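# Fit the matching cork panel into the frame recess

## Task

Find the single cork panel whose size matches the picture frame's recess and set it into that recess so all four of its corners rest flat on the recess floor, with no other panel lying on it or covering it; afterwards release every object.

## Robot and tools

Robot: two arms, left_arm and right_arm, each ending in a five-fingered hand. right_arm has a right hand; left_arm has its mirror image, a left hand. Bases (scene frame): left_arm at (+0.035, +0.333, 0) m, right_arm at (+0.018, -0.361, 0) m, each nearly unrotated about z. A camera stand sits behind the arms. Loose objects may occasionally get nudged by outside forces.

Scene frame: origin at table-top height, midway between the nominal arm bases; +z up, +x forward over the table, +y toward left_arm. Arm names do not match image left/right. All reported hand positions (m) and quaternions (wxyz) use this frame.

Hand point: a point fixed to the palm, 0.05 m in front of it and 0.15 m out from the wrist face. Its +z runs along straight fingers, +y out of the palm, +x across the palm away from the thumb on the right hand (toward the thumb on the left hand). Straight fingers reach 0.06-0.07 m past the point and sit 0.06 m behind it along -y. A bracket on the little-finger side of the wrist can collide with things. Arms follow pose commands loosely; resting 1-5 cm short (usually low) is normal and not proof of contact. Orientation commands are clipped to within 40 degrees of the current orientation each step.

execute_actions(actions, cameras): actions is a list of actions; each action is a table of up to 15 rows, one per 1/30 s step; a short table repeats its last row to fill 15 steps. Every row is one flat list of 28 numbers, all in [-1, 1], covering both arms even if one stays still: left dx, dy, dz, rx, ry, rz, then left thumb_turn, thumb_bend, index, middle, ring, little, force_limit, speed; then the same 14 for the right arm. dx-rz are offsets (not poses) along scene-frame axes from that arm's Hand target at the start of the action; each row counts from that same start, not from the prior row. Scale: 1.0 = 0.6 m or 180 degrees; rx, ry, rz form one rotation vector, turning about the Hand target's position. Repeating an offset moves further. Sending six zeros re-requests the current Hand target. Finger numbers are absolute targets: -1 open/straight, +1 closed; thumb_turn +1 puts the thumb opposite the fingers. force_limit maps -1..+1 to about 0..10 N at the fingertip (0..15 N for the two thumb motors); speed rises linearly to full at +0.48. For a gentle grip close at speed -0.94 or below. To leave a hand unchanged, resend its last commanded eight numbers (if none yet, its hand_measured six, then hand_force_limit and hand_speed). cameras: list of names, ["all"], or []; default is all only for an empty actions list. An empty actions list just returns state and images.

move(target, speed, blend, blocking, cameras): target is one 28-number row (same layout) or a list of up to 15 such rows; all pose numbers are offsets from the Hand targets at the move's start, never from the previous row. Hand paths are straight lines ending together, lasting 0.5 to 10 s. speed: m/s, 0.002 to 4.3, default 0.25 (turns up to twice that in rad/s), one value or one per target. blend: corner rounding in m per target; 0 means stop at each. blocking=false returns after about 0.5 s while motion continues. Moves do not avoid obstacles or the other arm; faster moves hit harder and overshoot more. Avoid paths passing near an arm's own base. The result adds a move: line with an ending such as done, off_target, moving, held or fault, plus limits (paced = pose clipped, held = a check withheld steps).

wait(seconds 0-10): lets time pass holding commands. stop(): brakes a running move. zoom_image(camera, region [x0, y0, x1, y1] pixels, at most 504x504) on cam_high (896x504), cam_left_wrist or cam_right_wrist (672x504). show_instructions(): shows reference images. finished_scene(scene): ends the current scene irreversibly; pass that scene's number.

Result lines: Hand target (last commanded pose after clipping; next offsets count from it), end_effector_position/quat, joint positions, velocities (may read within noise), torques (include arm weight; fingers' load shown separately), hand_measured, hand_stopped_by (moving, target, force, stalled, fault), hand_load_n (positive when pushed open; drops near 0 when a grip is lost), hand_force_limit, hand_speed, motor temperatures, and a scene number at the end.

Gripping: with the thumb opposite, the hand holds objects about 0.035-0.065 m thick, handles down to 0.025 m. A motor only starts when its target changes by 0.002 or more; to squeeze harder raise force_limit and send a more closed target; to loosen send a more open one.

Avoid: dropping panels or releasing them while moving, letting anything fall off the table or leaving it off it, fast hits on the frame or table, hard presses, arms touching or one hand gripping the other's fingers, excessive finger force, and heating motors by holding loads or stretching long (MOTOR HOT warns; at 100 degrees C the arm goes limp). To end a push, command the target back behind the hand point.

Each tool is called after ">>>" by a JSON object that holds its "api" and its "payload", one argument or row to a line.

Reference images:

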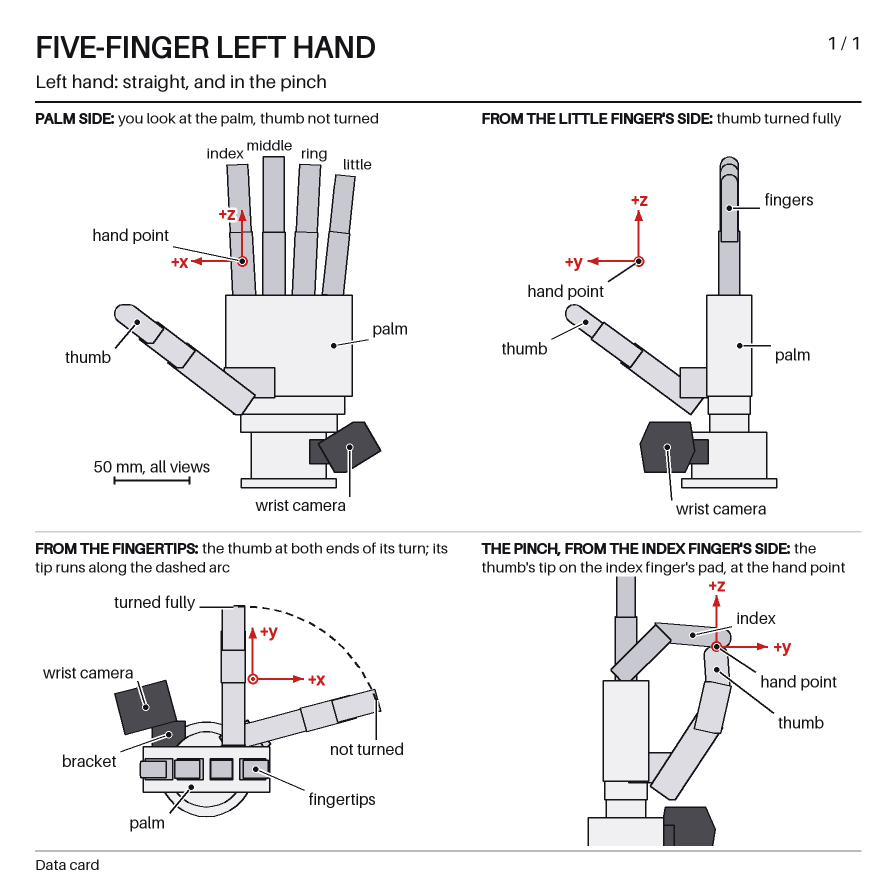

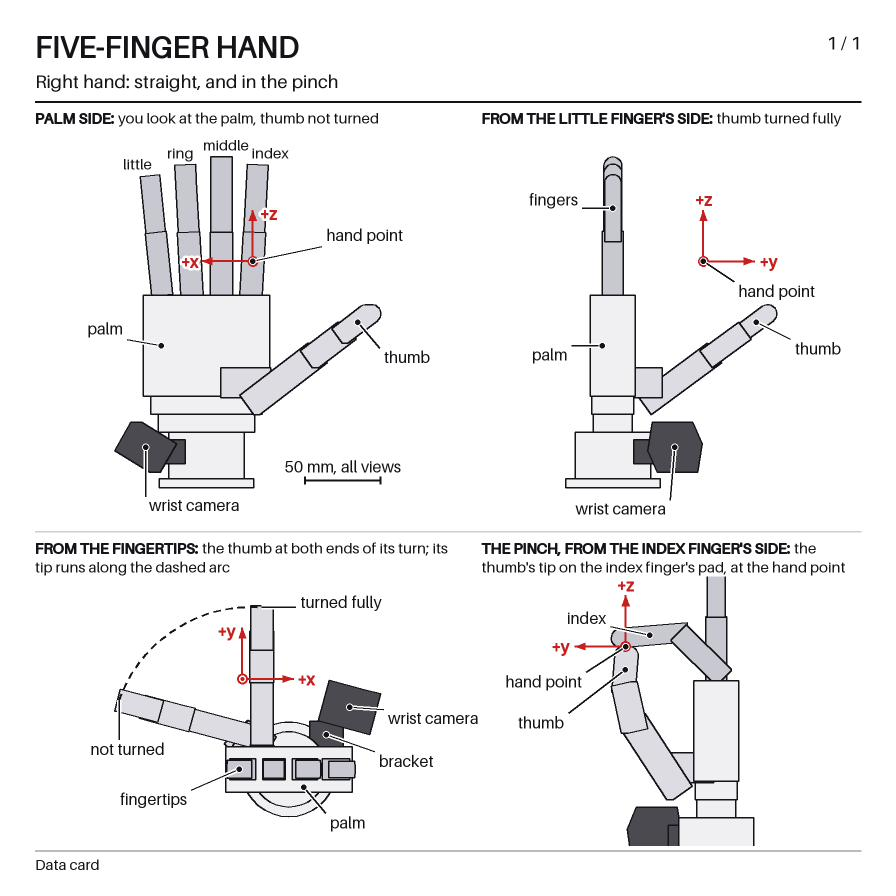

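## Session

>>> {"api": "execute_actions", "payload": {
  "actions": [],
  "cameras": ["all"]
}}

Scene clock: 0.00 s.
left_arm: end_effector_position=(+0.3596, +0.1019, +0.2813) hand_measured=(-1.000, -1.000, -1.000, -1.000, -1.000, -1.000) hand_load_n=(+0.0, +0.0, +0.0, +0.0, +0.0, +0.0) hand_stopped_by=(target, target, target, target, target, target) hand_force_limit=0.00 hand_speed=-0.80 end_effector_quat_wxyz=(+0.232, +0.319, +0.717, -0.575) | right_arm: end_effector_position=(+0.4379, -0.1796, +0.2994) hand_measured=(-1.000, -1.000, -1.000, -1.000, -1.000, -1.000) hand_load_n=(+0.0, +0.0, +0.0, +0.5, +0.5, +0.0) hand_stopped_by=(target, target, target, target, target, target) hand_force_limit=0.00 hand_speed=-0.80 end_effector_quat_wxyz=(-0.189, +0.687, -0.024, +0.701)
Joint positions: left_arm=[-0.174 1.061 0.95 -0.917 1.297 1.812] | right_arm=[0.657 0.955 0.559 0.457 0.476 -1.301]
Joint velocities: within noise
Joint torques (N m): no reading
Motor temperatures (°C): left_arm=[25 24 20 20 20 23] | right_arm=[22 22 23 22 22 22]
Heat: left arm: hottest waist 25 °C; right arm: hottest elbow 23 °C.
Hand target: left_arm +0.3647, +0.1010, +0.2899; +0.239, +0.323, +0.714, -0.573 | right_arm +0.4413, -0.1767, +0.3147; -0.196, +0.678, -0.028, +0.708
camera_calibration:
cam_left_wrist: T_world_to_cam=[[-0.901192, -0.0618728, 0.428981, 0.211808], [-0.359975, 0.658095, -0.661308, 0.248783], [-0.241393, -0.750388, -0.615343, 0.448503], [0, 0, 0, 1]] pos_world=[0.388701, 0.185934, 0.349645]
cam_right_wrist: T_world_to_cam=[[0.214885, -0.976296, -0.0258886, -0.260621], [-0.427276, -0.0701418, -0.901396, 0.447274], [0.878214, 0.204758, -0.43222, -0.102494], [0, 0, 0, 1]] pos_world=[0.337124, -0.202085, 0.352124]

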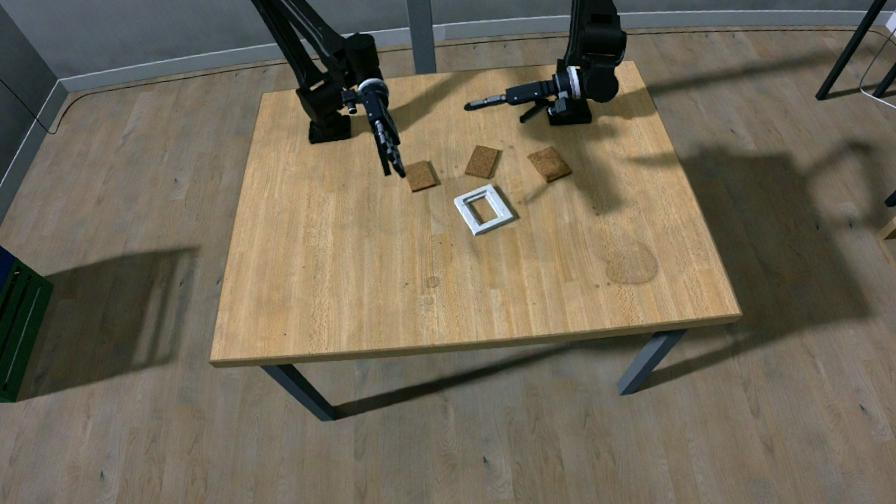

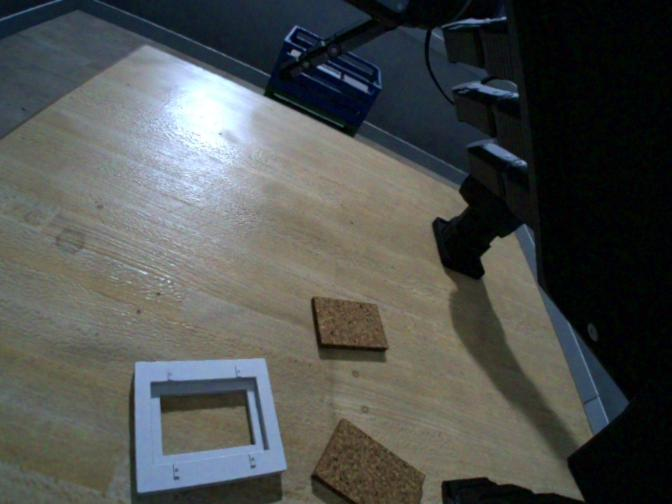

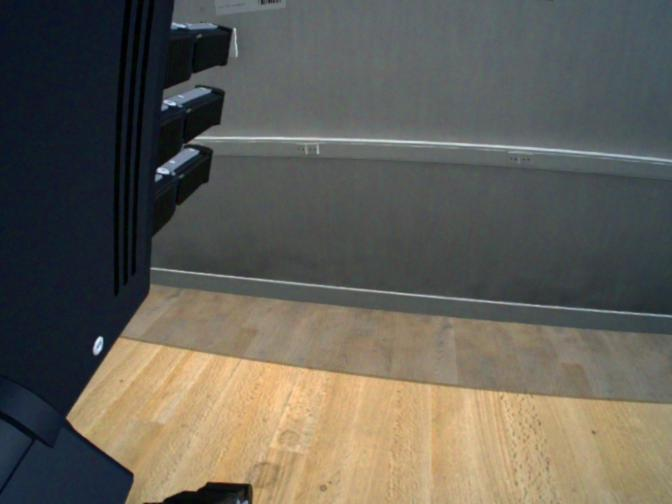

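>>> {"api": "zoom_image", "payload": {
  "camera": "cam_high",
  "region": [390, 130, 590, 250]
}}

>>> {"api": "zoom_image", "payload": {
  "camera": "cam_left_wrist",
  "region": [120, 280, 440, 504]
}}

Scaled by 2.520 from the camera's 896x504 image, which has a finer 1280x720 frame.

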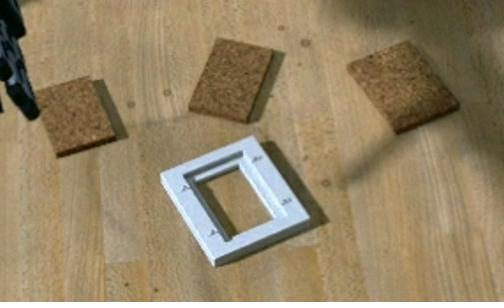

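Scaled by 1.575 from the camera's 672x504 image, which has a finer 960x720 frame.

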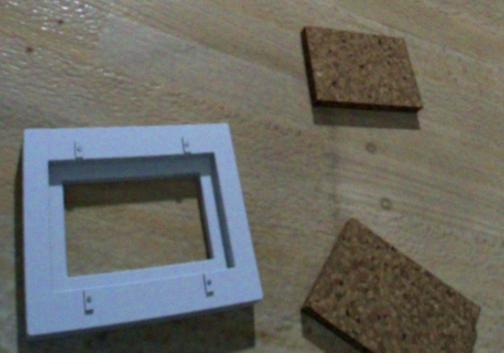

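>>> {"api": "zoom_image", "payload": {
  "camera": "cam_left_wrist",
  "region": [120, 340, 300, 504]
}}

>>> {"api": "zoom_image", "payload": {
  "camera": "cam_left_wrist",
  "region": [295, 280, 435, 504]
}}

Scaled by 2.800 from the camera's 672x504 image, which has a finer 960x720 frame.

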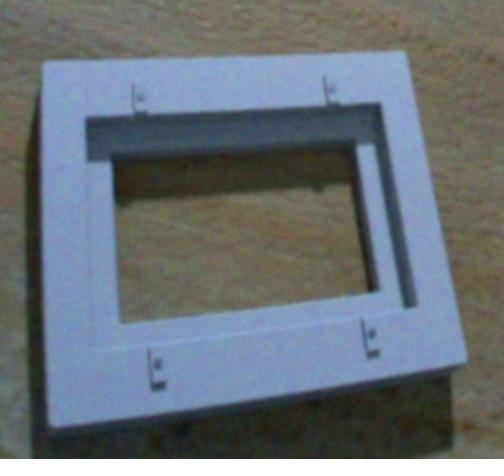

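Scaled by 2.250 from the camera's 672x504 image, which has a finer 960x720 frame.

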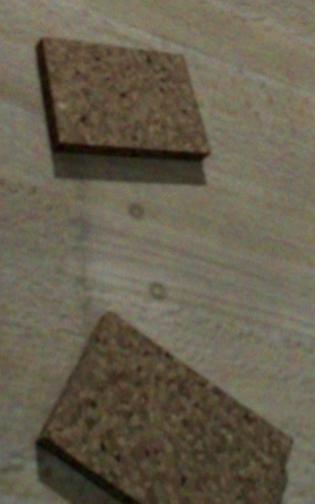

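>>> {"api": "move", "payload": {
  "target": [
    [-0.0578,-0.1017,-0.1165,0.0892,0.2541,0.1955,1,-1,-0.5,-0.5,-1,-1,0,-0.3,-0.059,-0.7105,0,0,0,-0.3056,-1,-1,-1,-1,-1,-1,0,-0.8],
    [-0.2303,-0.3673,-0.2665,0.0892,0.2541,0.1955,1,-1,-0.5,-0.5,-1,-1,0,-0.3,-0.059,-0.7105,0,0,0,-0.3056,-1,-1,-1,-1,-1,-1,0,-0.8]
  ],
  "speed": 0.3,
  "blend": 0.03,
  "cameras": ["cam_high","cam_left_wrist"]
}}

Scene clock: 7.57 s.
left_arm: end_effector_position=(+0.2311, -0.1170, +0.1375) hand_measured=(+1.000, -1.000, -0.500, -0.500, -1.000, -1.000) hand_load_n=(+0.0, +0.0, -0.5, +0.0, +0.0, +0.0) hand_stopped_by=(target, target, target, target, target, target) hand_force_limit=0.00 hand_speed=-0.30 end_effector_quat_wxyz=(+0.063, -0.115, +0.880, -0.456) | right_arm: end_effector_position=(+0.3938, -0.5962, +0.2821) hand_measured=(-1.000, -1.000, -1.000, -1.000, -1.000, -1.000) hand_load_n=(+0.0, +0.0, +0.0, +0.0, +0.0, +0.0) hand_stopped_by=(target, target, target, target, target, target) hand_force_limit=0.00 hand_speed=-0.80 end_effector_quat_wxyz=(+0.158, +0.612, -0.338, +0.698)
Joint positions: left_arm=[-1.026 1.268 0.808 -0.172 0.22 0.167] | right_arm=[-0.302 0.918 0.513 0.432 0.472 -1.301]
Joint torques (N m): left_arm=[0.38 -8.12 7.65 2.78 0.05 0] | right_arm=[-1.61 -3.72 12.6 2.02 -0.1 -0.11]
Heat: left arm: hottest waist 25 °C; right arm: hottest elbow 25 °C.
Hand target: left_arm +0.2266, -0.1194, +0.1301; +0.060, -0.116, +0.881, -0.454 | right_arm +0.4059, -0.6031, +0.3147; +0.154, +0.588, -0.338, +0.719
Off the commanded pose: left_arm 0.009 m, 1 deg | right_arm 0.035 m, 4 deg.
move: off_target (right_arm)
camera_calibration:
cam_left_wrist: T_world_to_cam=[[-0.162989, -0.604677, 0.779616, -0.138158], [-0.949797, 0.310049, 0.0419091, 0.250313], [-0.26706, -0.733646, -0.624854, 0.173931], [0, 0, 0, 1]] pos_world=[0.261678, -0.0335463, 0.205902]
Images, in order (width x height): cam_high 896x504, cam_left_wrist 672x504.

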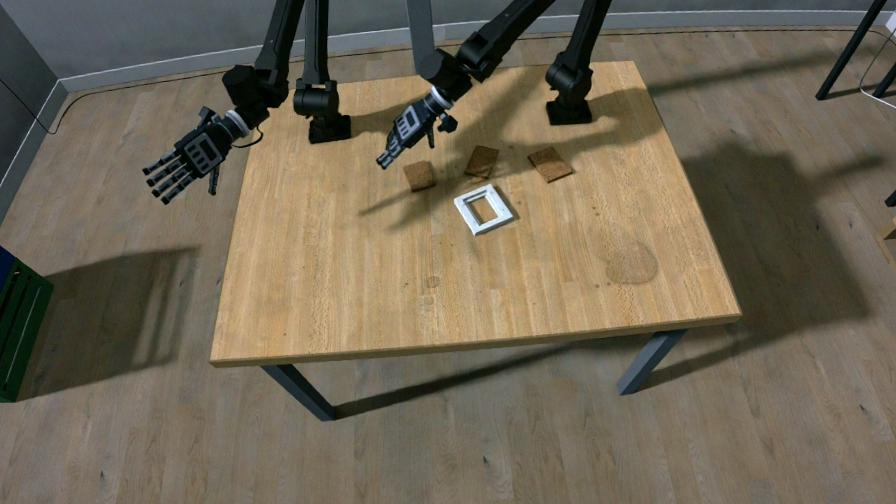

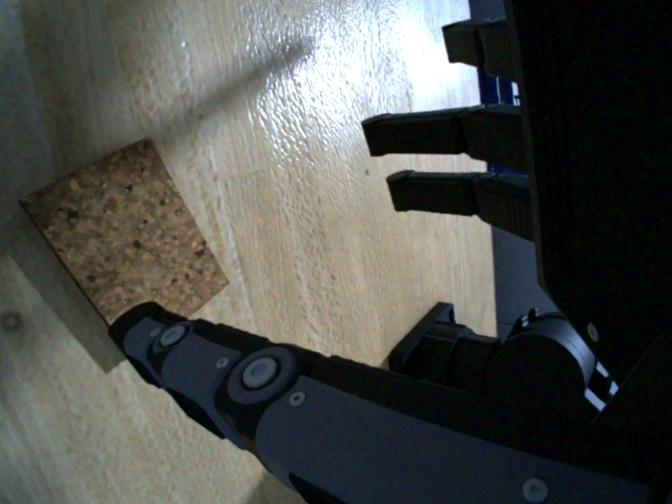

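>>> {"api": "zoom_image", "payload": {
  "camera": "cam_left_wrist",
  "region": [0, 120, 240, 340]
}}

Scaled by 2.100 from the camera's 672x504 image, which has a finer 960x720 frame.

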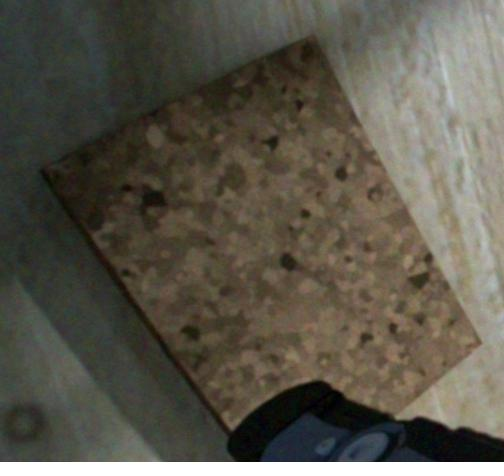

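>>> {"api": "move", "payload": {
  "target": [-0.0085,-0.0068,-0.13,0,0,0.002,1,-1,-0.5,-0.5,-1,-1,0,-0.3,0,0,0,0,0,0,-1,-1,-1,-1,-1,-1,0,-0.8],
  "speed": 0.12,
  "cameras": ["cam_left_wrist"]
}}

>>> {"api": "zoom_image", "payload": {
  "camera": "cam_left_wrist",
  "region": [0, 40, 400, 340]
}}

Scene clock: 9.87 s.
left_arm: end_effector_position=(+0.2298, -0.1241, +0.0626) hand_measured=(+1.000, -1.000, -0.500, -0.500, -1.000, -1.000) hand_load_n=(+0.0, +0.0, +0.0, +0.5, +0.0, +0.0) hand_stopped_by=(target, target, target, target, target, target) hand_force_limit=0.00 hand_speed=-0.30 end_effector_quat_wxyz=(+0.067, -0.119, +0.878, -0.458) | right_arm: end_effector_position=(+0.3938, -0.5962, +0.2821) hand_measured=(-1.000, -1.000, -1.000, -1.000, -1.000, -1.000) hand_load_n=(+0.0, -0.5, +0.0, +0.0, +0.0, +0.5) hand_stopped_by=(target, target, target, target, target, target) hand_force_limit=0.00 hand_speed=-0.80 end_effector_quat_wxyz=(+0.158, +0.612, -0.338, +0.698)
Joint positions: left_arm=[-1.041 1.413 0.704 0.087 0.2 0.151] | right_arm=[-0.302 0.918 0.513 0.432 0.472 -1.301]
Joint torques (N m): left_arm=[0.03 -8.88 6.04 2.8 0.04 0.04] | right_arm=[-1.79 -2.9 12.59 2.1 -0.09 -0.11]
Heat: left arm: hottest waist 25 °C; right arm: hottest elbow 26 °C.
Hand target: left_arm +0.2216, -0.1234, +0.0520; +0.061, -0.118, +0.881, -0.454 | right_arm +0.4059, -0.6031, +0.3147; +0.154, +0.588, -0.338, +0.719
Off the commanded pose: left_arm 0.013 m, 1 deg | right_arm 0.035 m, 4 deg.
move: off_target (left_arm, right_arm)
camera_calibration:
cam_left_wrist: T_world_to_cam=[[-0.159693, -0.601388, 0.782835, -0.0848511], [-0.95295, 0.300892, 0.0367562, 0.254403], [-0.257654, -0.740132, -0.621143, 0.118363], [0, 0, 0, 1]] pos_world=[0.25938, -0.0399721, 0.130594]
Images, in order (width x height): cam_left_wrist 672x504.

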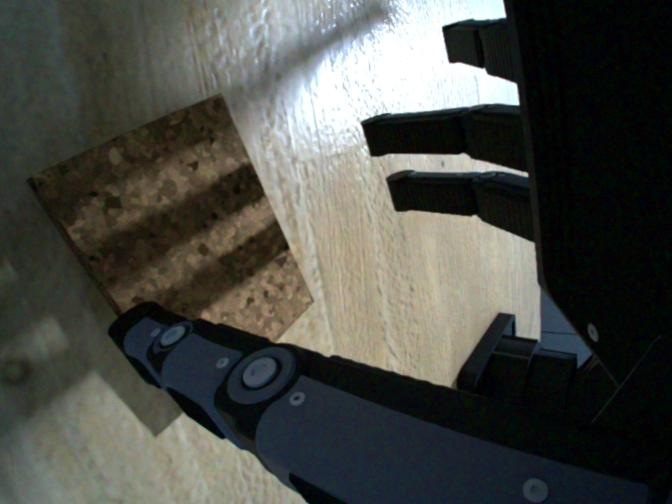

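Scaled by 1.260 from the camera's 672x504 image, which has a finer 960x720 frame.

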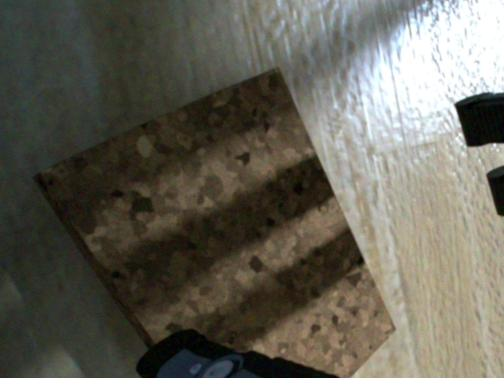

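>>> {"api": "move", "payload": {
  "target": [-0.0057,0.0062,-0.035,0,0,0,1,-1,-0.5,-0.5,-1,-1,0,-0.3,0,0,0,0,0,0,-1,-1,-1,-1,-1,-1,0,-0.8],
  "speed": 0.08,
  "cameras": ["cam_left_wrist"]
}}

>>> {"api": "zoom_image", "payload": {
  "camera": "cam_left_wrist",
  "region": [0, 40, 400, 340]
}}

Scene clock: 11.63 s.
left_arm: end_effector_position=(+0.2270, -0.1211, +0.0420) hand_measured=(+1.000, -1.000, -0.500, -0.500, -1.000, -1.000) hand_load_n=(+0.0, +0.0, +0.0, +0.0, +0.0, +0.0) hand_stopped_by=(target, target, target, target, target, target) hand_force_limit=0.00 hand_speed=-0.30 end_effector_quat_wxyz=(+0.067, -0.119, +0.878, -0.459) | right_arm: end_effector_position=(+0.3938, -0.5962, +0.2821) hand_measured=(-1.000, -1.000, -1.000, -1.000, -1.000, -1.000) hand_load_n=(+0.0, +0.0, +0.0, +0.0, +0.0, +0.0) hand_stopped_by=(target, target, target, target, target, target) hand_force_limit=0.00 hand_speed=-0.80 end_effector_quat_wxyz=(+0.158, +0.612, -0.338, +0.698)
Joint positions: left_arm=[-1.044 1.451 0.669 0.162 0.197 0.15] | right_arm=[-0.302 0.918 0.513 0.432 0.472 -1.301]
Joint torques (N m): left_arm=[0.03 -8.88 5.59 2.85 0.04 0.01] | right_arm=[-1.38 -3.31 12.79 2.17 -0.1 -0.13]
Heat: left arm: hottest waist 25 °C; right arm: hottest elbow 26 °C.
Hand target: left_arm +0.2181, -0.1196, +0.0309; +0.061, -0.118, +0.881, -0.454 | right_arm +0.4059, -0.6031, +0.3147; +0.154, +0.588, -0.338, +0.719
Off the commanded pose: left_arm 0.014 m, 1 deg | right_arm 0.035 m, 4 deg.
move: off_target (left_arm, right_arm)
camera_calibration:
cam_left_wrist: T_world_to_cam=[[-0.159992, -0.600403, 0.783529, -0.0671478], [-0.953143, 0.300421, 0.03558, 0.2516], [-0.256751, -0.741123, -0.620335, 0.106767], [0, 0, 0, 1]] pos_world=[0.25648, -0.0367738, 0.109892]
Images, in order (width x height): cam_left_wrist 672x504.

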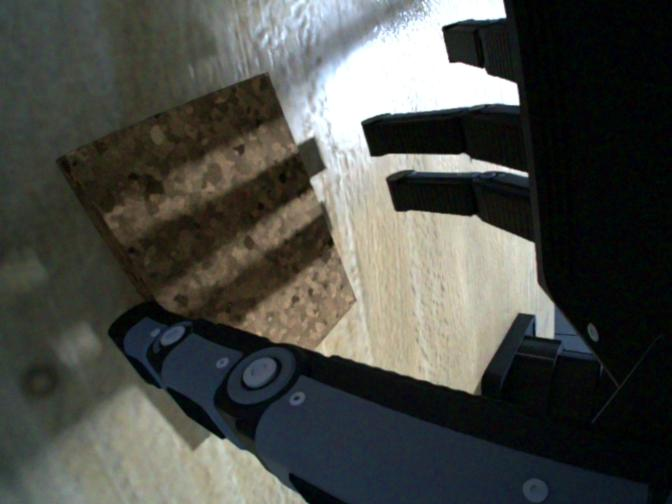

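Scaled by 1.260 from the camera's 672x504 image, which has a finer 960x720 frame.

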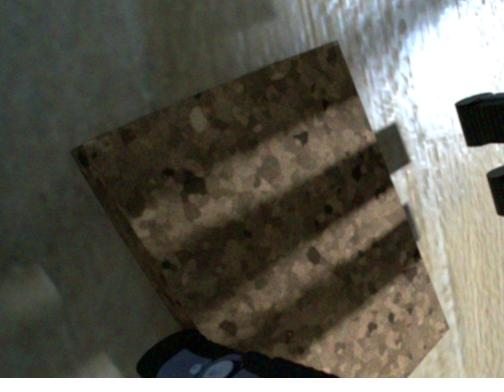

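>>> {"api": "move", "payload": {
  "target": [-0.0005,0.0045,-0.0142,0,0,0,1,-1,-0.5,-0.5,-1,-1,0,-0.3,0,0,0,0,0,0,-1,-1,-1,-1,-1,-1,0,-0.8],
  "speed": 0.05,
  "cameras": ["cam_left_wrist"]
}}

>>> {"api": "zoom_image", "payload": {
  "camera": "cam_left_wrist",
  "region": [0, 20, 400, 360]
}}

Scene clock: 14.40 s.
left_arm: end_effector_position=(+0.2260, -0.1194, +0.0339) hand_measured=(+1.000, -1.000, -0.500, -0.500, -1.000, -1.000) hand_load_n=(+0.0, +0.0, +0.0, +0.0, +0.0, +0.0) hand_stopped_by=(target, target, target, target, target, target) hand_force_limit=0.00 hand_speed=-0.30 end_effector_quat_wxyz=(+0.067, -0.119, +0.878, -0.459) | right_arm: end_effector_position=(+0.3938, -0.5962, +0.2821) hand_measured=(-1.000, -1.000, -1.000, -1.000, -1.000, -1.000) hand_load_n=(+0.0, +0.0, +0.0, +0.0, +0.0, +0.0) hand_stopped_by=(target, target, target, target, target, target) hand_force_limit=0.00 hand_speed=-0.80 end_effector_quat_wxyz=(+0.158, +0.612, -0.338, +0.698)
Joint positions: left_arm=[-1.044 1.466 0.655 0.192 0.197 0.149] | right_arm=[-0.302 0.918 0.513 0.432 0.472 -1.301]
Joint torques (N m): left_arm=[0.26 -8.94 5.37 2.74 0.12 0.04] | right_arm=[-1.85 -3.55 12.51 2.18 -0.05 -0.13]
Heat: left arm: hottest waist 25 °C; right arm: hottest elbow 27 °C.
Hand target: left_arm +0.2178, -0.1170, +0.0224; +0.061, -0.118, +0.881, -0.454 | right_arm +0.4059, -0.6031, +0.3147; +0.154, +0.588, -0.338, +0.719
Off the commanded pose: left_arm 0.014 m, 1 deg | right_arm 0.035 m, 4 deg.
move: off_target (left_arm, right_arm)
camera_calibration:
cam_left_wrist: T_world_to_cam=[[-0.16, -0.599644, 0.784109, -0.0599872], [-0.953223, 0.300225, 0.0350874, 0.250393], [-0.256449, -0.741817, -0.61963, 0.102546], [0, 0, 0, 1]] pos_world=[0.25538, -0.0350747, 0.101792]
Images, in order (width x height): cam_left_wrist 672x504.

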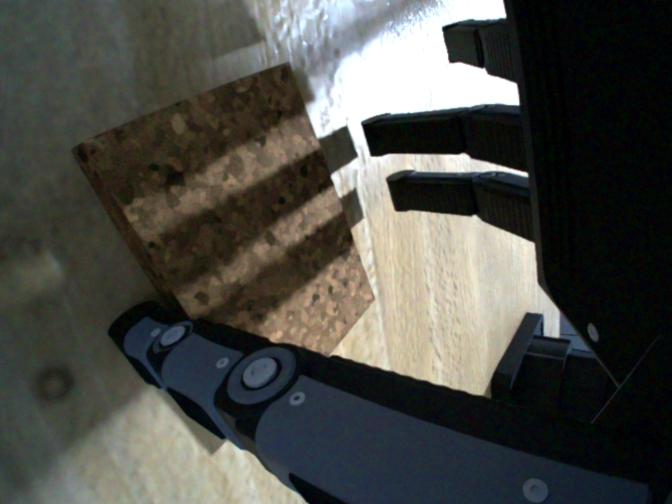

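Scaled by 1.260 from the camera's 672x504 image, which has a finer 960x720 frame.

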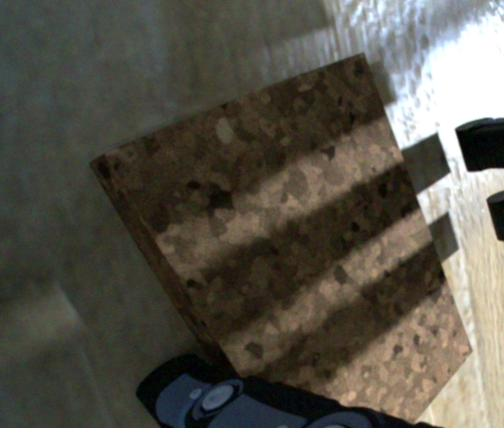

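>>> {"api": "execute_actions", "payload": {
  "actions": [
    [[0,0,0,0,0,0,1,-1,0,0,-1,-1,-0.4,-0.94,0,0,0,0,0,0,-1,-1,-1,-1,-1,-1,0,-0.8]],
    [[0,0,0,0,0,0,1,-1,0,0,-1,-1,-0.4,-0.94,0,0,0,0,0,0,-1,-1,-1,-1,-1,-1,0,-0.8]],
    [[0,0,0,0,0,0,1,-1,0,0,-1,-1,-0.4,-0.94,0,0,0,0,0,0,-1,-1,-1,-1,-1,-1,0,-0.8]],
    [[0,0,0,0,0,0,1,-1,0,0,-1,-1,-0.4,-0.94,0,0,0,0,0,0,-1,-1,-1,-1,-1,-1,0,-0.8]]
  ],
  "cameras": ["cam_left_wrist"]
}}

>>> {"api": "zoom_image", "payload": {
  "camera": "cam_left_wrist",
  "region": [0, 20, 400, 360]
}}

Scene clock: 18.40 s.
left_arm: end_effector_position=(+0.2261, -0.1195, +0.0341) hand_measured=(+1.000, -1.000, -0.062, -0.084, -1.000, -1.000) hand_load_n=(-0.5, +1.0, +4.5, +3.0, +0.0, +0.0) hand_stopped_by=(target, target, force, force, target, target) hand_force_limit=-0.40 hand_speed=-0.94 end_effector_quat_wxyz=(+0.067, -0.119, +0.877, -0.460) | right_arm: end_effector_position=(+0.3938, -0.5962, +0.2821) hand_measured=(-1.000, -1.000, -1.000, -1.000, -1.000, -1.000) hand_load_n=(+0.0, +0.0, +0.0, +0.0, +0.0, +0.0) hand_stopped_by=(target, target, target, target, target, target) hand_force_limit=0.00 hand_speed=-0.80 end_effector_quat_wxyz=(+0.158, +0.612, -0.338, +0.698)
Joint positions: left_arm=[-1.044 1.466 0.655 0.193 0.197 0.149] | right_arm=[-0.302 0.918 0.513 0.432 0.472 -1.301]
Joint torques (N m): left_arm=[0.26 -8.94 5.35 2.74 0.12 0.04] | right_arm=[-1.38 -3.37 12.52 2.11 -0.09 -0.1]
Motor temperatures (°C): left_arm=[25 24 22 21 20 23] | right_arm=[22 22 29 22 22 22]
Heat: left arm: hottest waist 25 °C; right arm: hottest elbow 29 °C.
Hand target: left_arm +0.2178, -0.1169, +0.0224; +0.061, -0.118, +0.881, -0.454 | right_arm +0.4059, -0.6031, +0.3147; +0.154, +0.588, -0.338, +0.719
Off the commanded pose: left_arm 0.015 m, 1 deg | right_arm 0.035 m, 4 deg.
Step readings (end_effector_position of left_arm | right_arm):
0: (+0.2260, -0.1194, +0.0339) | (+0.3938, -0.5962, +0.2821)
1: (+0.2260, -0.1194, +0.0339) | (+0.3938, -0.5962, +0.2821)
2: (+0.2260, -0.1194, +0.0339) | (+0.3938, -0.5962, +0.2821)
4: (+0.2260, -0.1194, +0.0339) | (+0.3938, -0.5962, +0.2821)
8: (+0.2260, -0.1194, +0.0339) | (+0.3938, -0.5962, +0.2821)
15: (+0.2260, -0.1194, +0.0339) | (+0.3938, -0.5962, +0.2821)
16: (+0.2260, -0.1194, +0.0339) | (+0.3938, -0.5962, +0.2821)
17: (+0.2260, -0.1194, +0.0339) | (+0.3938, -0.5962, +0.2821)
19: (+0.2260, -0.1194, +0.0339) | (+0.3938, -0.5962, +0.2821)
23: (+0.2260, -0.1194, +0.0339) | (+0.3938, -0.5962, +0.2821)
30: (+0.2260, -0.1194, +0.0339) | (+0.3938, -0.5962, +0.2821)
31: (+0.2260, -0.1194, +0.0339) | (+0.3938, -0.5962, +0.2821)
32: (+0.2260, -0.1194, +0.0339) | (+0.3938, -0.5962, +0.2821)
34: (+0.2260, -0.1194, +0.0339) | (+0.3938, -0.5962, +0.2821)
38: (+0.2260, -0.1194, +0.0339) | (+0.3938, -0.5962, +0.2821)
45: (+0.2260, -0.1194, +0.0339) | (+0.3938, -0.5962, +0.2821)
46: (+0.2260, -0.1194, +0.0339) | (+0.3938, -0.5962, +0.2821)
47: (+0.2260, -0.1194, +0.0339) | (+0.3938, -0.5962, +0.2821)
49: (+0.2260, -0.1195, +0.0340) | (+0.3938, -0.5962, +0.2821)
53: (+0.2261, -0.1195, +0.0341) | (+0.3938, -0.5962, +0.2821)
60: (+0.2261, -0.1195, +0.0341) | (+0.3938, -0.5962, +0.2821)
camera_calibration:
cam_left_wrist: T_world_to_cam=[[-0.160319, -0.599127, 0.784439, -0.0600429], [-0.953248, 0.300216, 0.0344759, 0.250583], [-0.256157, -0.742238, -0.619247, 0.10243], [0, 0, 0, 1]] pos_world=[0.25548, -0.035175, 0.101891]
Images, in order (width x height): cam_left_wrist 672x504.

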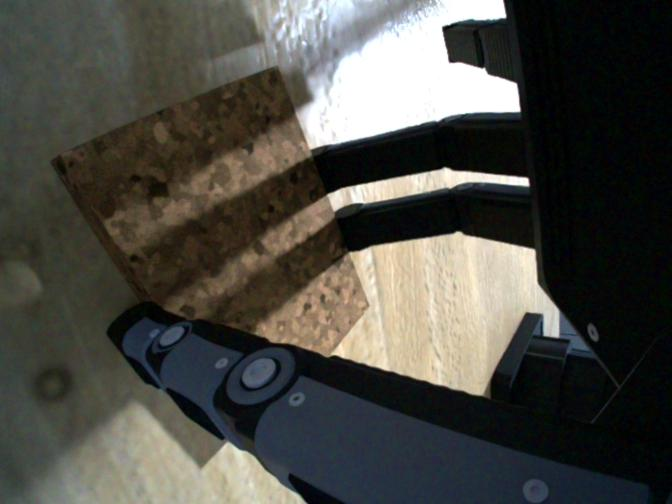

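Scaled by 1.260 from the camera's 672x504 image, which has a finer 960x720 frame.

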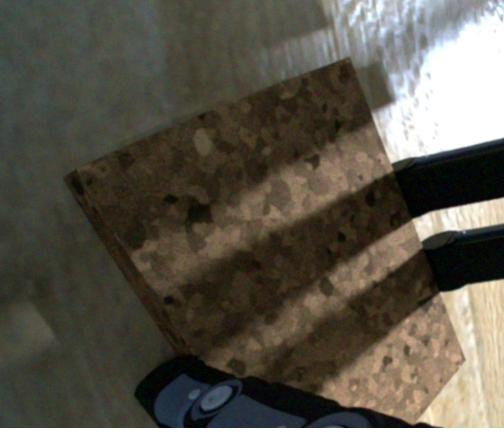

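>>> {"api": "move", "payload": {
  "target": [
    [0,0,0.17,0,0,0,1,-1,0,0,-1,-1,-0.4,-0.94,0,0,0,0,0,0,-1,-1,-1,-1,-1,-1,0,-0.8],
    [0.2403,0.2548,0.2127,0,0,0.0311,1,-1,0,0,-1,-1,-0.4,-0.94,0,0,0,0,0,0,-1,-1,-1,-1,-1,-1,0,-0.8]
  ],
  "speed": 0.15,
  "blend": 0.03,
  "cameras": ["cam_high","cam_left_wrist"]
}}

>>> {"api": "zoom_image", "payload": {
  "camera": "cam_left_wrist",
  "region": [0, 20, 400, 360]
}}

Scene clock: 22.13 s.
left_arm: end_effector_position=(+0.3405, +0.0428, +0.1284) hand_measured=(+1.000, -1.000, -0.062, -0.084, -1.000, -1.000) hand_load_n=(-1.0, +1.0, +4.5, +3.0, +0.0, +0.0) hand_stopped_by=(target, target, force, force, target, target) hand_force_limit=-0.40 hand_speed=-0.94 end_effector_quat_wxyz=(+0.067, -0.167, +0.880, -0.440) | right_arm: end_effector_position=(+0.3938, -0.5962, +0.2821) hand_measured=(-1.000, -1.000, -1.000, -1.000, -1.000, -1.000) hand_load_n=(+0.0, +0.0, +0.0, +0.0, +0.5, +0.0) hand_stopped_by=(target, target, target, target, target, target) hand_force_limit=0.00 hand_speed=-0.80 end_effector_quat_wxyz=(+0.158, +0.612, -0.338, +0.698)
Joint positions: left_arm=[-0.505 1.186 0.749 -0.352 0.554 0.452] | right_arm=[-0.302 0.918 0.513 0.432 0.472 -1.301]
Joint torques (N m): left_arm=[2.08 -6.65 12.82 1.51 0.45 0.17] | right_arm=[-1.9 -3.31 12.52 2.07 -0.06 -0.11]
Heat: left arm: hottest waist 25 °C; right arm: hottest elbow 30 °C.
Hand target: left_arm +0.3619, +0.0359, +0.1501; +0.083, -0.161, +0.874, -0.450 | right_arm +0.4059, -0.6031, +0.3147; +0.154, +0.588, -0.338, +0.719
Off the commanded pose: left_arm 0.031 m, 2 deg | right_arm 0.035 m, 4 deg.
move: off_target (left_arm, right_arm)
camera_calibration:
cam_left_wrist: T_world_to_cam=[[-0.0690191, -0.632607, 0.771392, -0.0463997], [-0.972377, 0.215485, 0.0897138, 0.310803], [-0.222977, -0.743892, -0.630005, 0.300784], [0, 0, 0, 1]] pos_world=[0.366083, 0.127425, 0.197404]
Images, in order (width x height): cam_high 896x504, cam_left_wrist 672x504.

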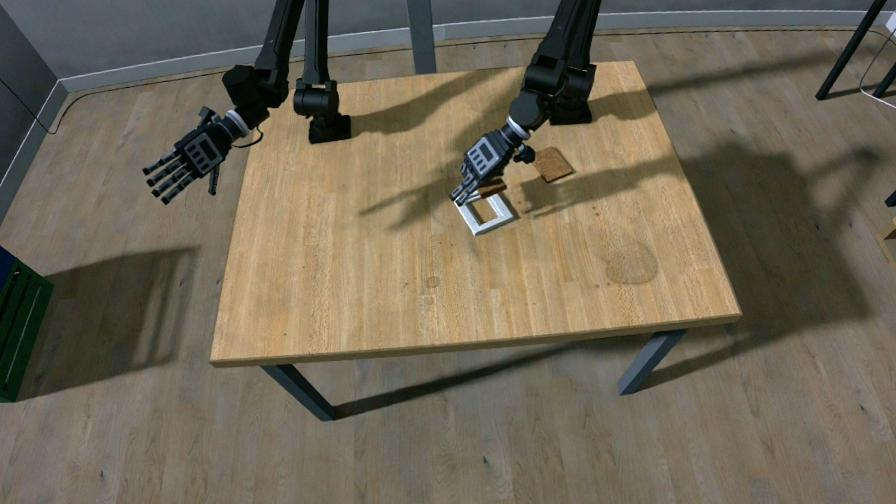

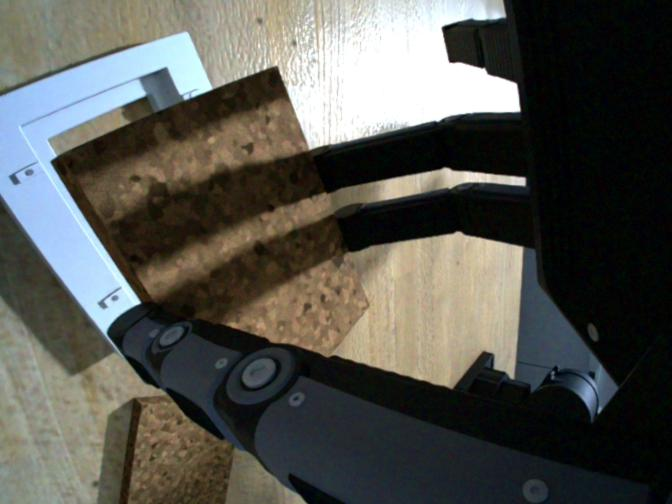

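Scaled by 1.260 from the camera's 672x504 image, which has a finer 960x720 frame.

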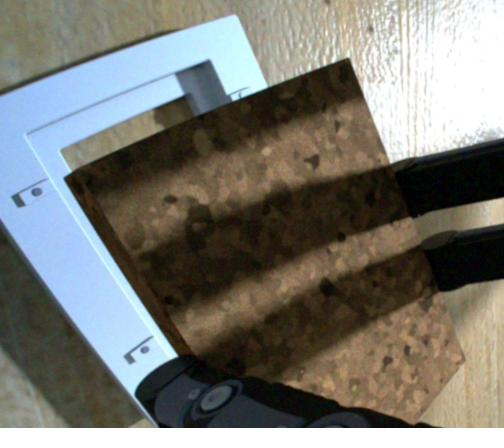

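>>> {"api": "move", "payload": {
  "target": [-0.0098,-0.0015,-0.1035,-0.0056,-0.0097,0.0033,1,-1,0,0,-1,-1,-0.4,-0.94,0,0,0,0,0,0,-1,-1,-1,-1,-1,-1,0,-0.8],
  "speed": 0.12,
  "cameras": ["cam_left_wrist"]
}}

>>> {"api": "zoom_image", "payload": {
  "camera": "cam_left_wrist",
  "region": [0, 20, 320, 320]
}}

Scene clock: 24.77 s.
left_arm: end_effector_position=(+0.3591, +0.0344, +0.0964) hand_measured=(+1.000, -1.000, -0.062, -0.084, -1.000, -1.000) hand_load_n=(-0.5, +1.0, +4.5, +3.0, +0.0, +0.0) hand_stopped_by=(target, target, force, force, target, target) hand_force_limit=-0.40 hand_speed=-0.94 end_effector_quat_wxyz=(+0.101, -0.155, +0.867, -0.462) | right_arm: end_effector_position=(+0.3938, -0.5962, +0.2821) hand_measured=(-1.000, -1.000, -1.000, -1.000, -1.000, -1.000) hand_load_n=(+0.0, +0.0, +0.0, +0.0, +0.0, +0.0) hand_stopped_by=(target, target, target, target, target, target) hand_force_limit=0.00 hand_speed=-0.80 end_effector_quat_wxyz=(+0.158, +0.612, -0.338, +0.698)
Joint positions: left_arm=[-0.505 1.257 0.678 -0.121 0.542 0.449] | right_arm=[-0.302 0.918 0.513 0.432 0.472 -1.301]
Joint torques (N m): left_arm=[1.03 -7.18 6.61 2.76 0.25 0.02] | right_arm=[-1.49 -2.96 12.64 2.02 -0.06 -0.08]
Heat: left arm: hottest waist 25 °C; right arm: hottest elbow 31 °C.
Hand target: left_arm +0.3560, +0.0350, +0.0879; +0.097, -0.160, +0.868, -0.460 | right_arm +0.4059, -0.6031, +0.3147; +0.154, +0.588, -0.338, +0.719
Off the commanded pose: left_arm 0.009 m, 1 deg | right_arm 0.035 m, 4 deg.
move: off_target (right_arm)
camera_calibration:
cam_left_wrist: T_world_to_cam=[[-0.125007, -0.604491, 0.786743, -0.00807189], [-0.978183, 0.207703, 0.00416296, 0.344055], [-0.165925, -0.769058, -0.617267, 0.257758], [0, 0, 0, 1]] pos_world=[0.378309, 0.12189, 0.164024]
Images, in order (width x height): cam_left_wrist 672x504.

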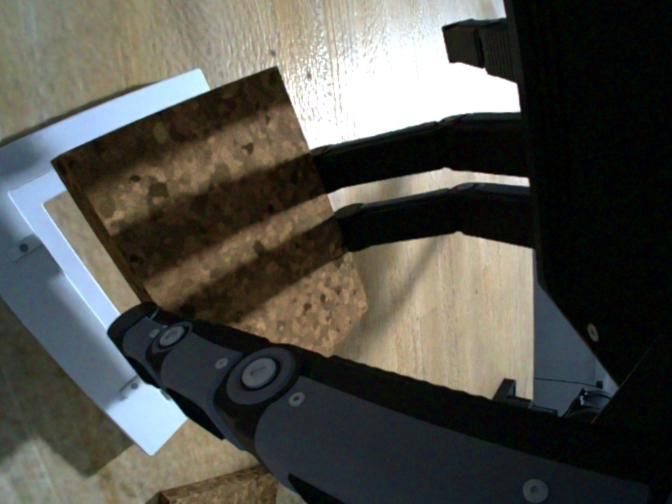

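Scaled by 1.575 from the camera's 672x504 image, which has a finer 960x720 frame.

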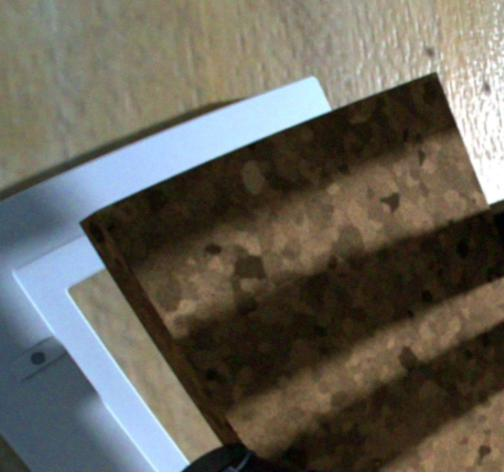

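>>> {"api": "move", "payload": {
  "target": [-0.0017,-0.0008,-0.0398,0.0028,0.0078,0,1,-1,0,0,-1,-1,-0.4,-0.94,0,0,0,0,0,0,-1,-1,-1,-1,-1,-1,0,-0.8],
  "speed": 0.1,
  "cameras": ["cam_left_wrist"]
}}

>>> {"api": "zoom_image", "payload": {
  "camera": "cam_left_wrist",
  "region": [0, 20, 320, 320]
}}

Scene clock: 26.33 s.
left_arm: end_effector_position=(+0.3594, +0.0340, +0.0732) hand_measured=(+1.000, -1.000, -0.062, -0.084, -1.000, -1.000) hand_load_n=(-0.5, +1.0, +4.5, +3.0, +0.0, +0.0) hand_stopped_by=(target, target, force, force, target, target) hand_force_limit=-0.40 hand_speed=-0.94 end_effector_quat_wxyz=(+0.093, -0.161, +0.870, -0.456) | right_arm: end_effector_position=(+0.3938, -0.5962, +0.2821) hand_measured=(-1.000, -1.000, -1.000, -1.000, -1.000, -1.000) hand_load_n=(+0.0, +0.0, +0.0, +0.0, +0.0, +0.0) hand_stopped_by=(target, target, target, target, target, target) hand_force_limit=0.00 hand_speed=-0.80 end_effector_quat_wxyz=(+0.158, +0.612, -0.338, +0.698)
Joint positions: left_arm=[-0.505 1.312 0.66 -0.069 0.542 0.445] | right_arm=[-0.302 0.918 0.513 0.432 0.472 -1.301]
Joint torques (N m): left_arm=[0.91 -7.59 6.17 2.56 0.34 0.01] | right_arm=[-1.26 -3.55 12.63 1.99 -0.03 -0.07]
Heat: left arm: hottest waist 25 °C; right arm: hottest elbow 31 °C.
Hand target: left_arm +0.3550, +0.0345, +0.0640; +0.087, -0.165, +0.871, -0.454 | right_arm +0.4059, -0.6031, +0.3147; +0.154, +0.588, -0.338, +0.719
Off the commanded pose: left_arm 0.010 m, 1 deg | right_arm 0.035 m, 4 deg.
move: off_target (right_arm)
camera_calibration:
cam_left_wrist: T_world_to_cam=[[-0.106637, -0.6118, 0.783791, 0.0038103], [-0.978327, 0.205281, 0.0271305, 0.342924], [-0.177496, -0.763911, -0.620431, 0.247349], [0, 0, 0, 1]] pos_world=[0.379802, 0.120888, 0.141173]
Images, in order (width x height): cam_left_wrist 672x504.

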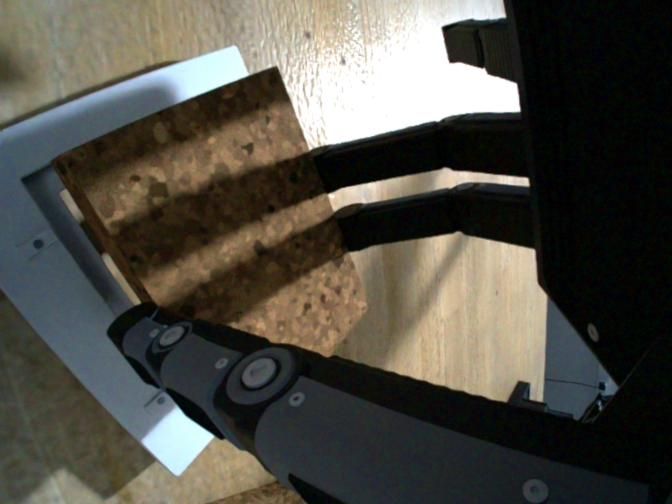

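Scaled by 1.575 from the camera's 672x504 image, which has a finer 960x720 frame.

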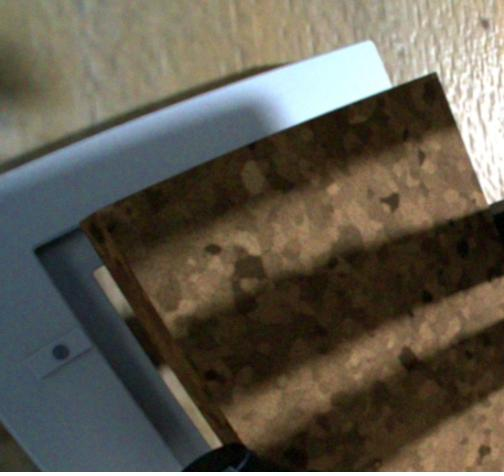

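>>> {"api": "move", "payload": {
  "target": [-0.0027,0.0003,-0.0292,0,0.001,0,1,-1,0,0,-1,-1,-0.4,-0.94,0,0,0,0,0,0,-1,-1,-1,-1,-1,-1,0,-0.8],
  "speed": 0.08,
  "cameras": ["cam_left_wrist"]
}}

>>> {"api": "zoom_image", "payload": {
  "camera": "cam_left_wrist",
  "region": [10, 110, 150, 250]
}}

>>> {"api": "zoom_image", "payload": {
  "camera": "cam_left_wrist",
  "region": [200, 20, 340, 160]
}}

Scene clock: 27.93 s.
left_arm: end_effector_position=(+0.3588, +0.0342, +0.0562) hand_measured=(+1.000, -1.000, -0.062, -0.084, -1.000, -1.000) hand_load_n=(-0.5, +1.0, +4.5, +2.5, +0.0, +0.0) hand_stopped_by=(target, target, force, force, target, target) hand_force_limit=-0.40 hand_speed=-0.94 end_effector_quat_wxyz=(+0.093, -0.162, +0.870, -0.457) | right_arm: end_effector_position=(+0.3938, -0.5962, +0.2821) hand_measured=(-1.000, -1.000, -1.000, -1.000, -1.000, -1.000) hand_load_n=(-0.5, +0.0, +0.0, +0.0, +0.0, +0.0) hand_stopped_by=(target, target, target, target, target, target) hand_force_limit=0.00 hand_speed=-0.80 end_effector_quat_wxyz=(+0.158, +0.612, -0.338, +0.698)
Joint positions: left_arm=[-0.505 1.349 0.636 -0.009 0.542 0.443] | right_arm=[-0.302 0.918 0.513 0.432 0.472 -1.301]
Joint torques (N m): left_arm=[0.85 -7.65 5.83 2.63 0.34 0.02] | right_arm=[-1.85 -3.31 12.72 2.06 -0.09 -0.1]
Heat: left arm: hottest waist 25 °C; right arm: hottest elbow 32 °C.
Hand target: left_arm +0.3534, +0.0347, +0.0466; +0.086, -0.166, +0.871, -0.454 | right_arm +0.4059, -0.6031, +0.3147; +0.154, +0.588, -0.338, +0.719
Off the commanded pose: left_arm 0.011 m, 1 deg | right_arm 0.035 m, 4 deg.
move: off_target (left_arm, right_arm)
camera_calibration:
cam_left_wrist: T_world_to_cam=[[-0.104544, -0.611321, 0.784447, 0.0163944], [-0.978535, 0.204083, 0.0286311, 0.342778], [-0.177595, -0.764615, -0.619535, 0.236874], [0, 0, 0, 1]] pos_world=[0.379201, 0.121185, 0.124077]
Images, in order (width x height): cam_left_wrist 672x504.

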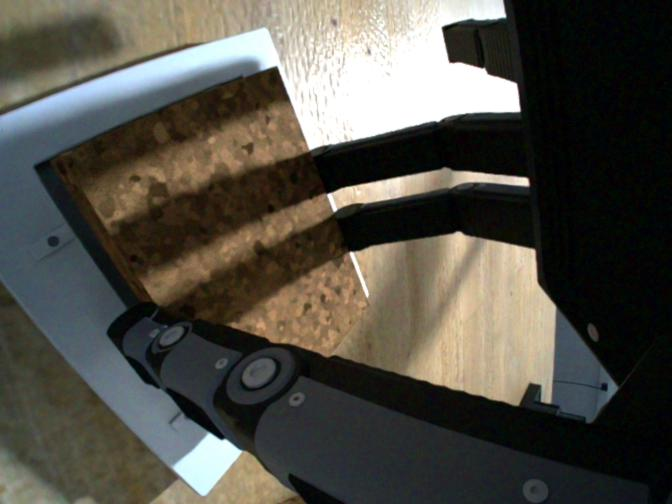

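Scaled by 3.600 from the camera's 672x504 image, which has a finer 960x720 frame.

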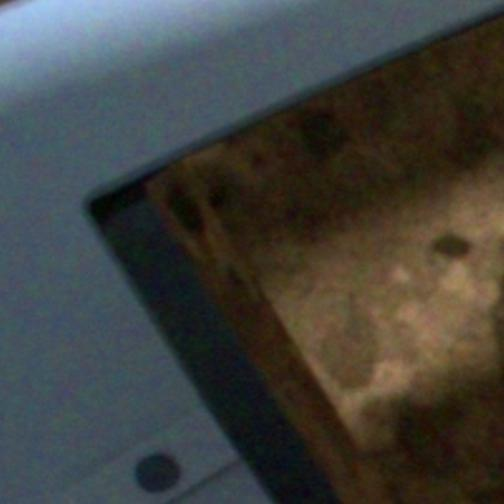

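Scaled by 3.600 from the camera's 672x504 image, which has a finer 960x720 frame.

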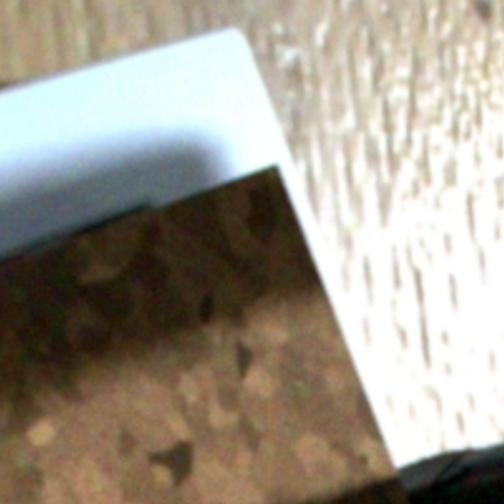

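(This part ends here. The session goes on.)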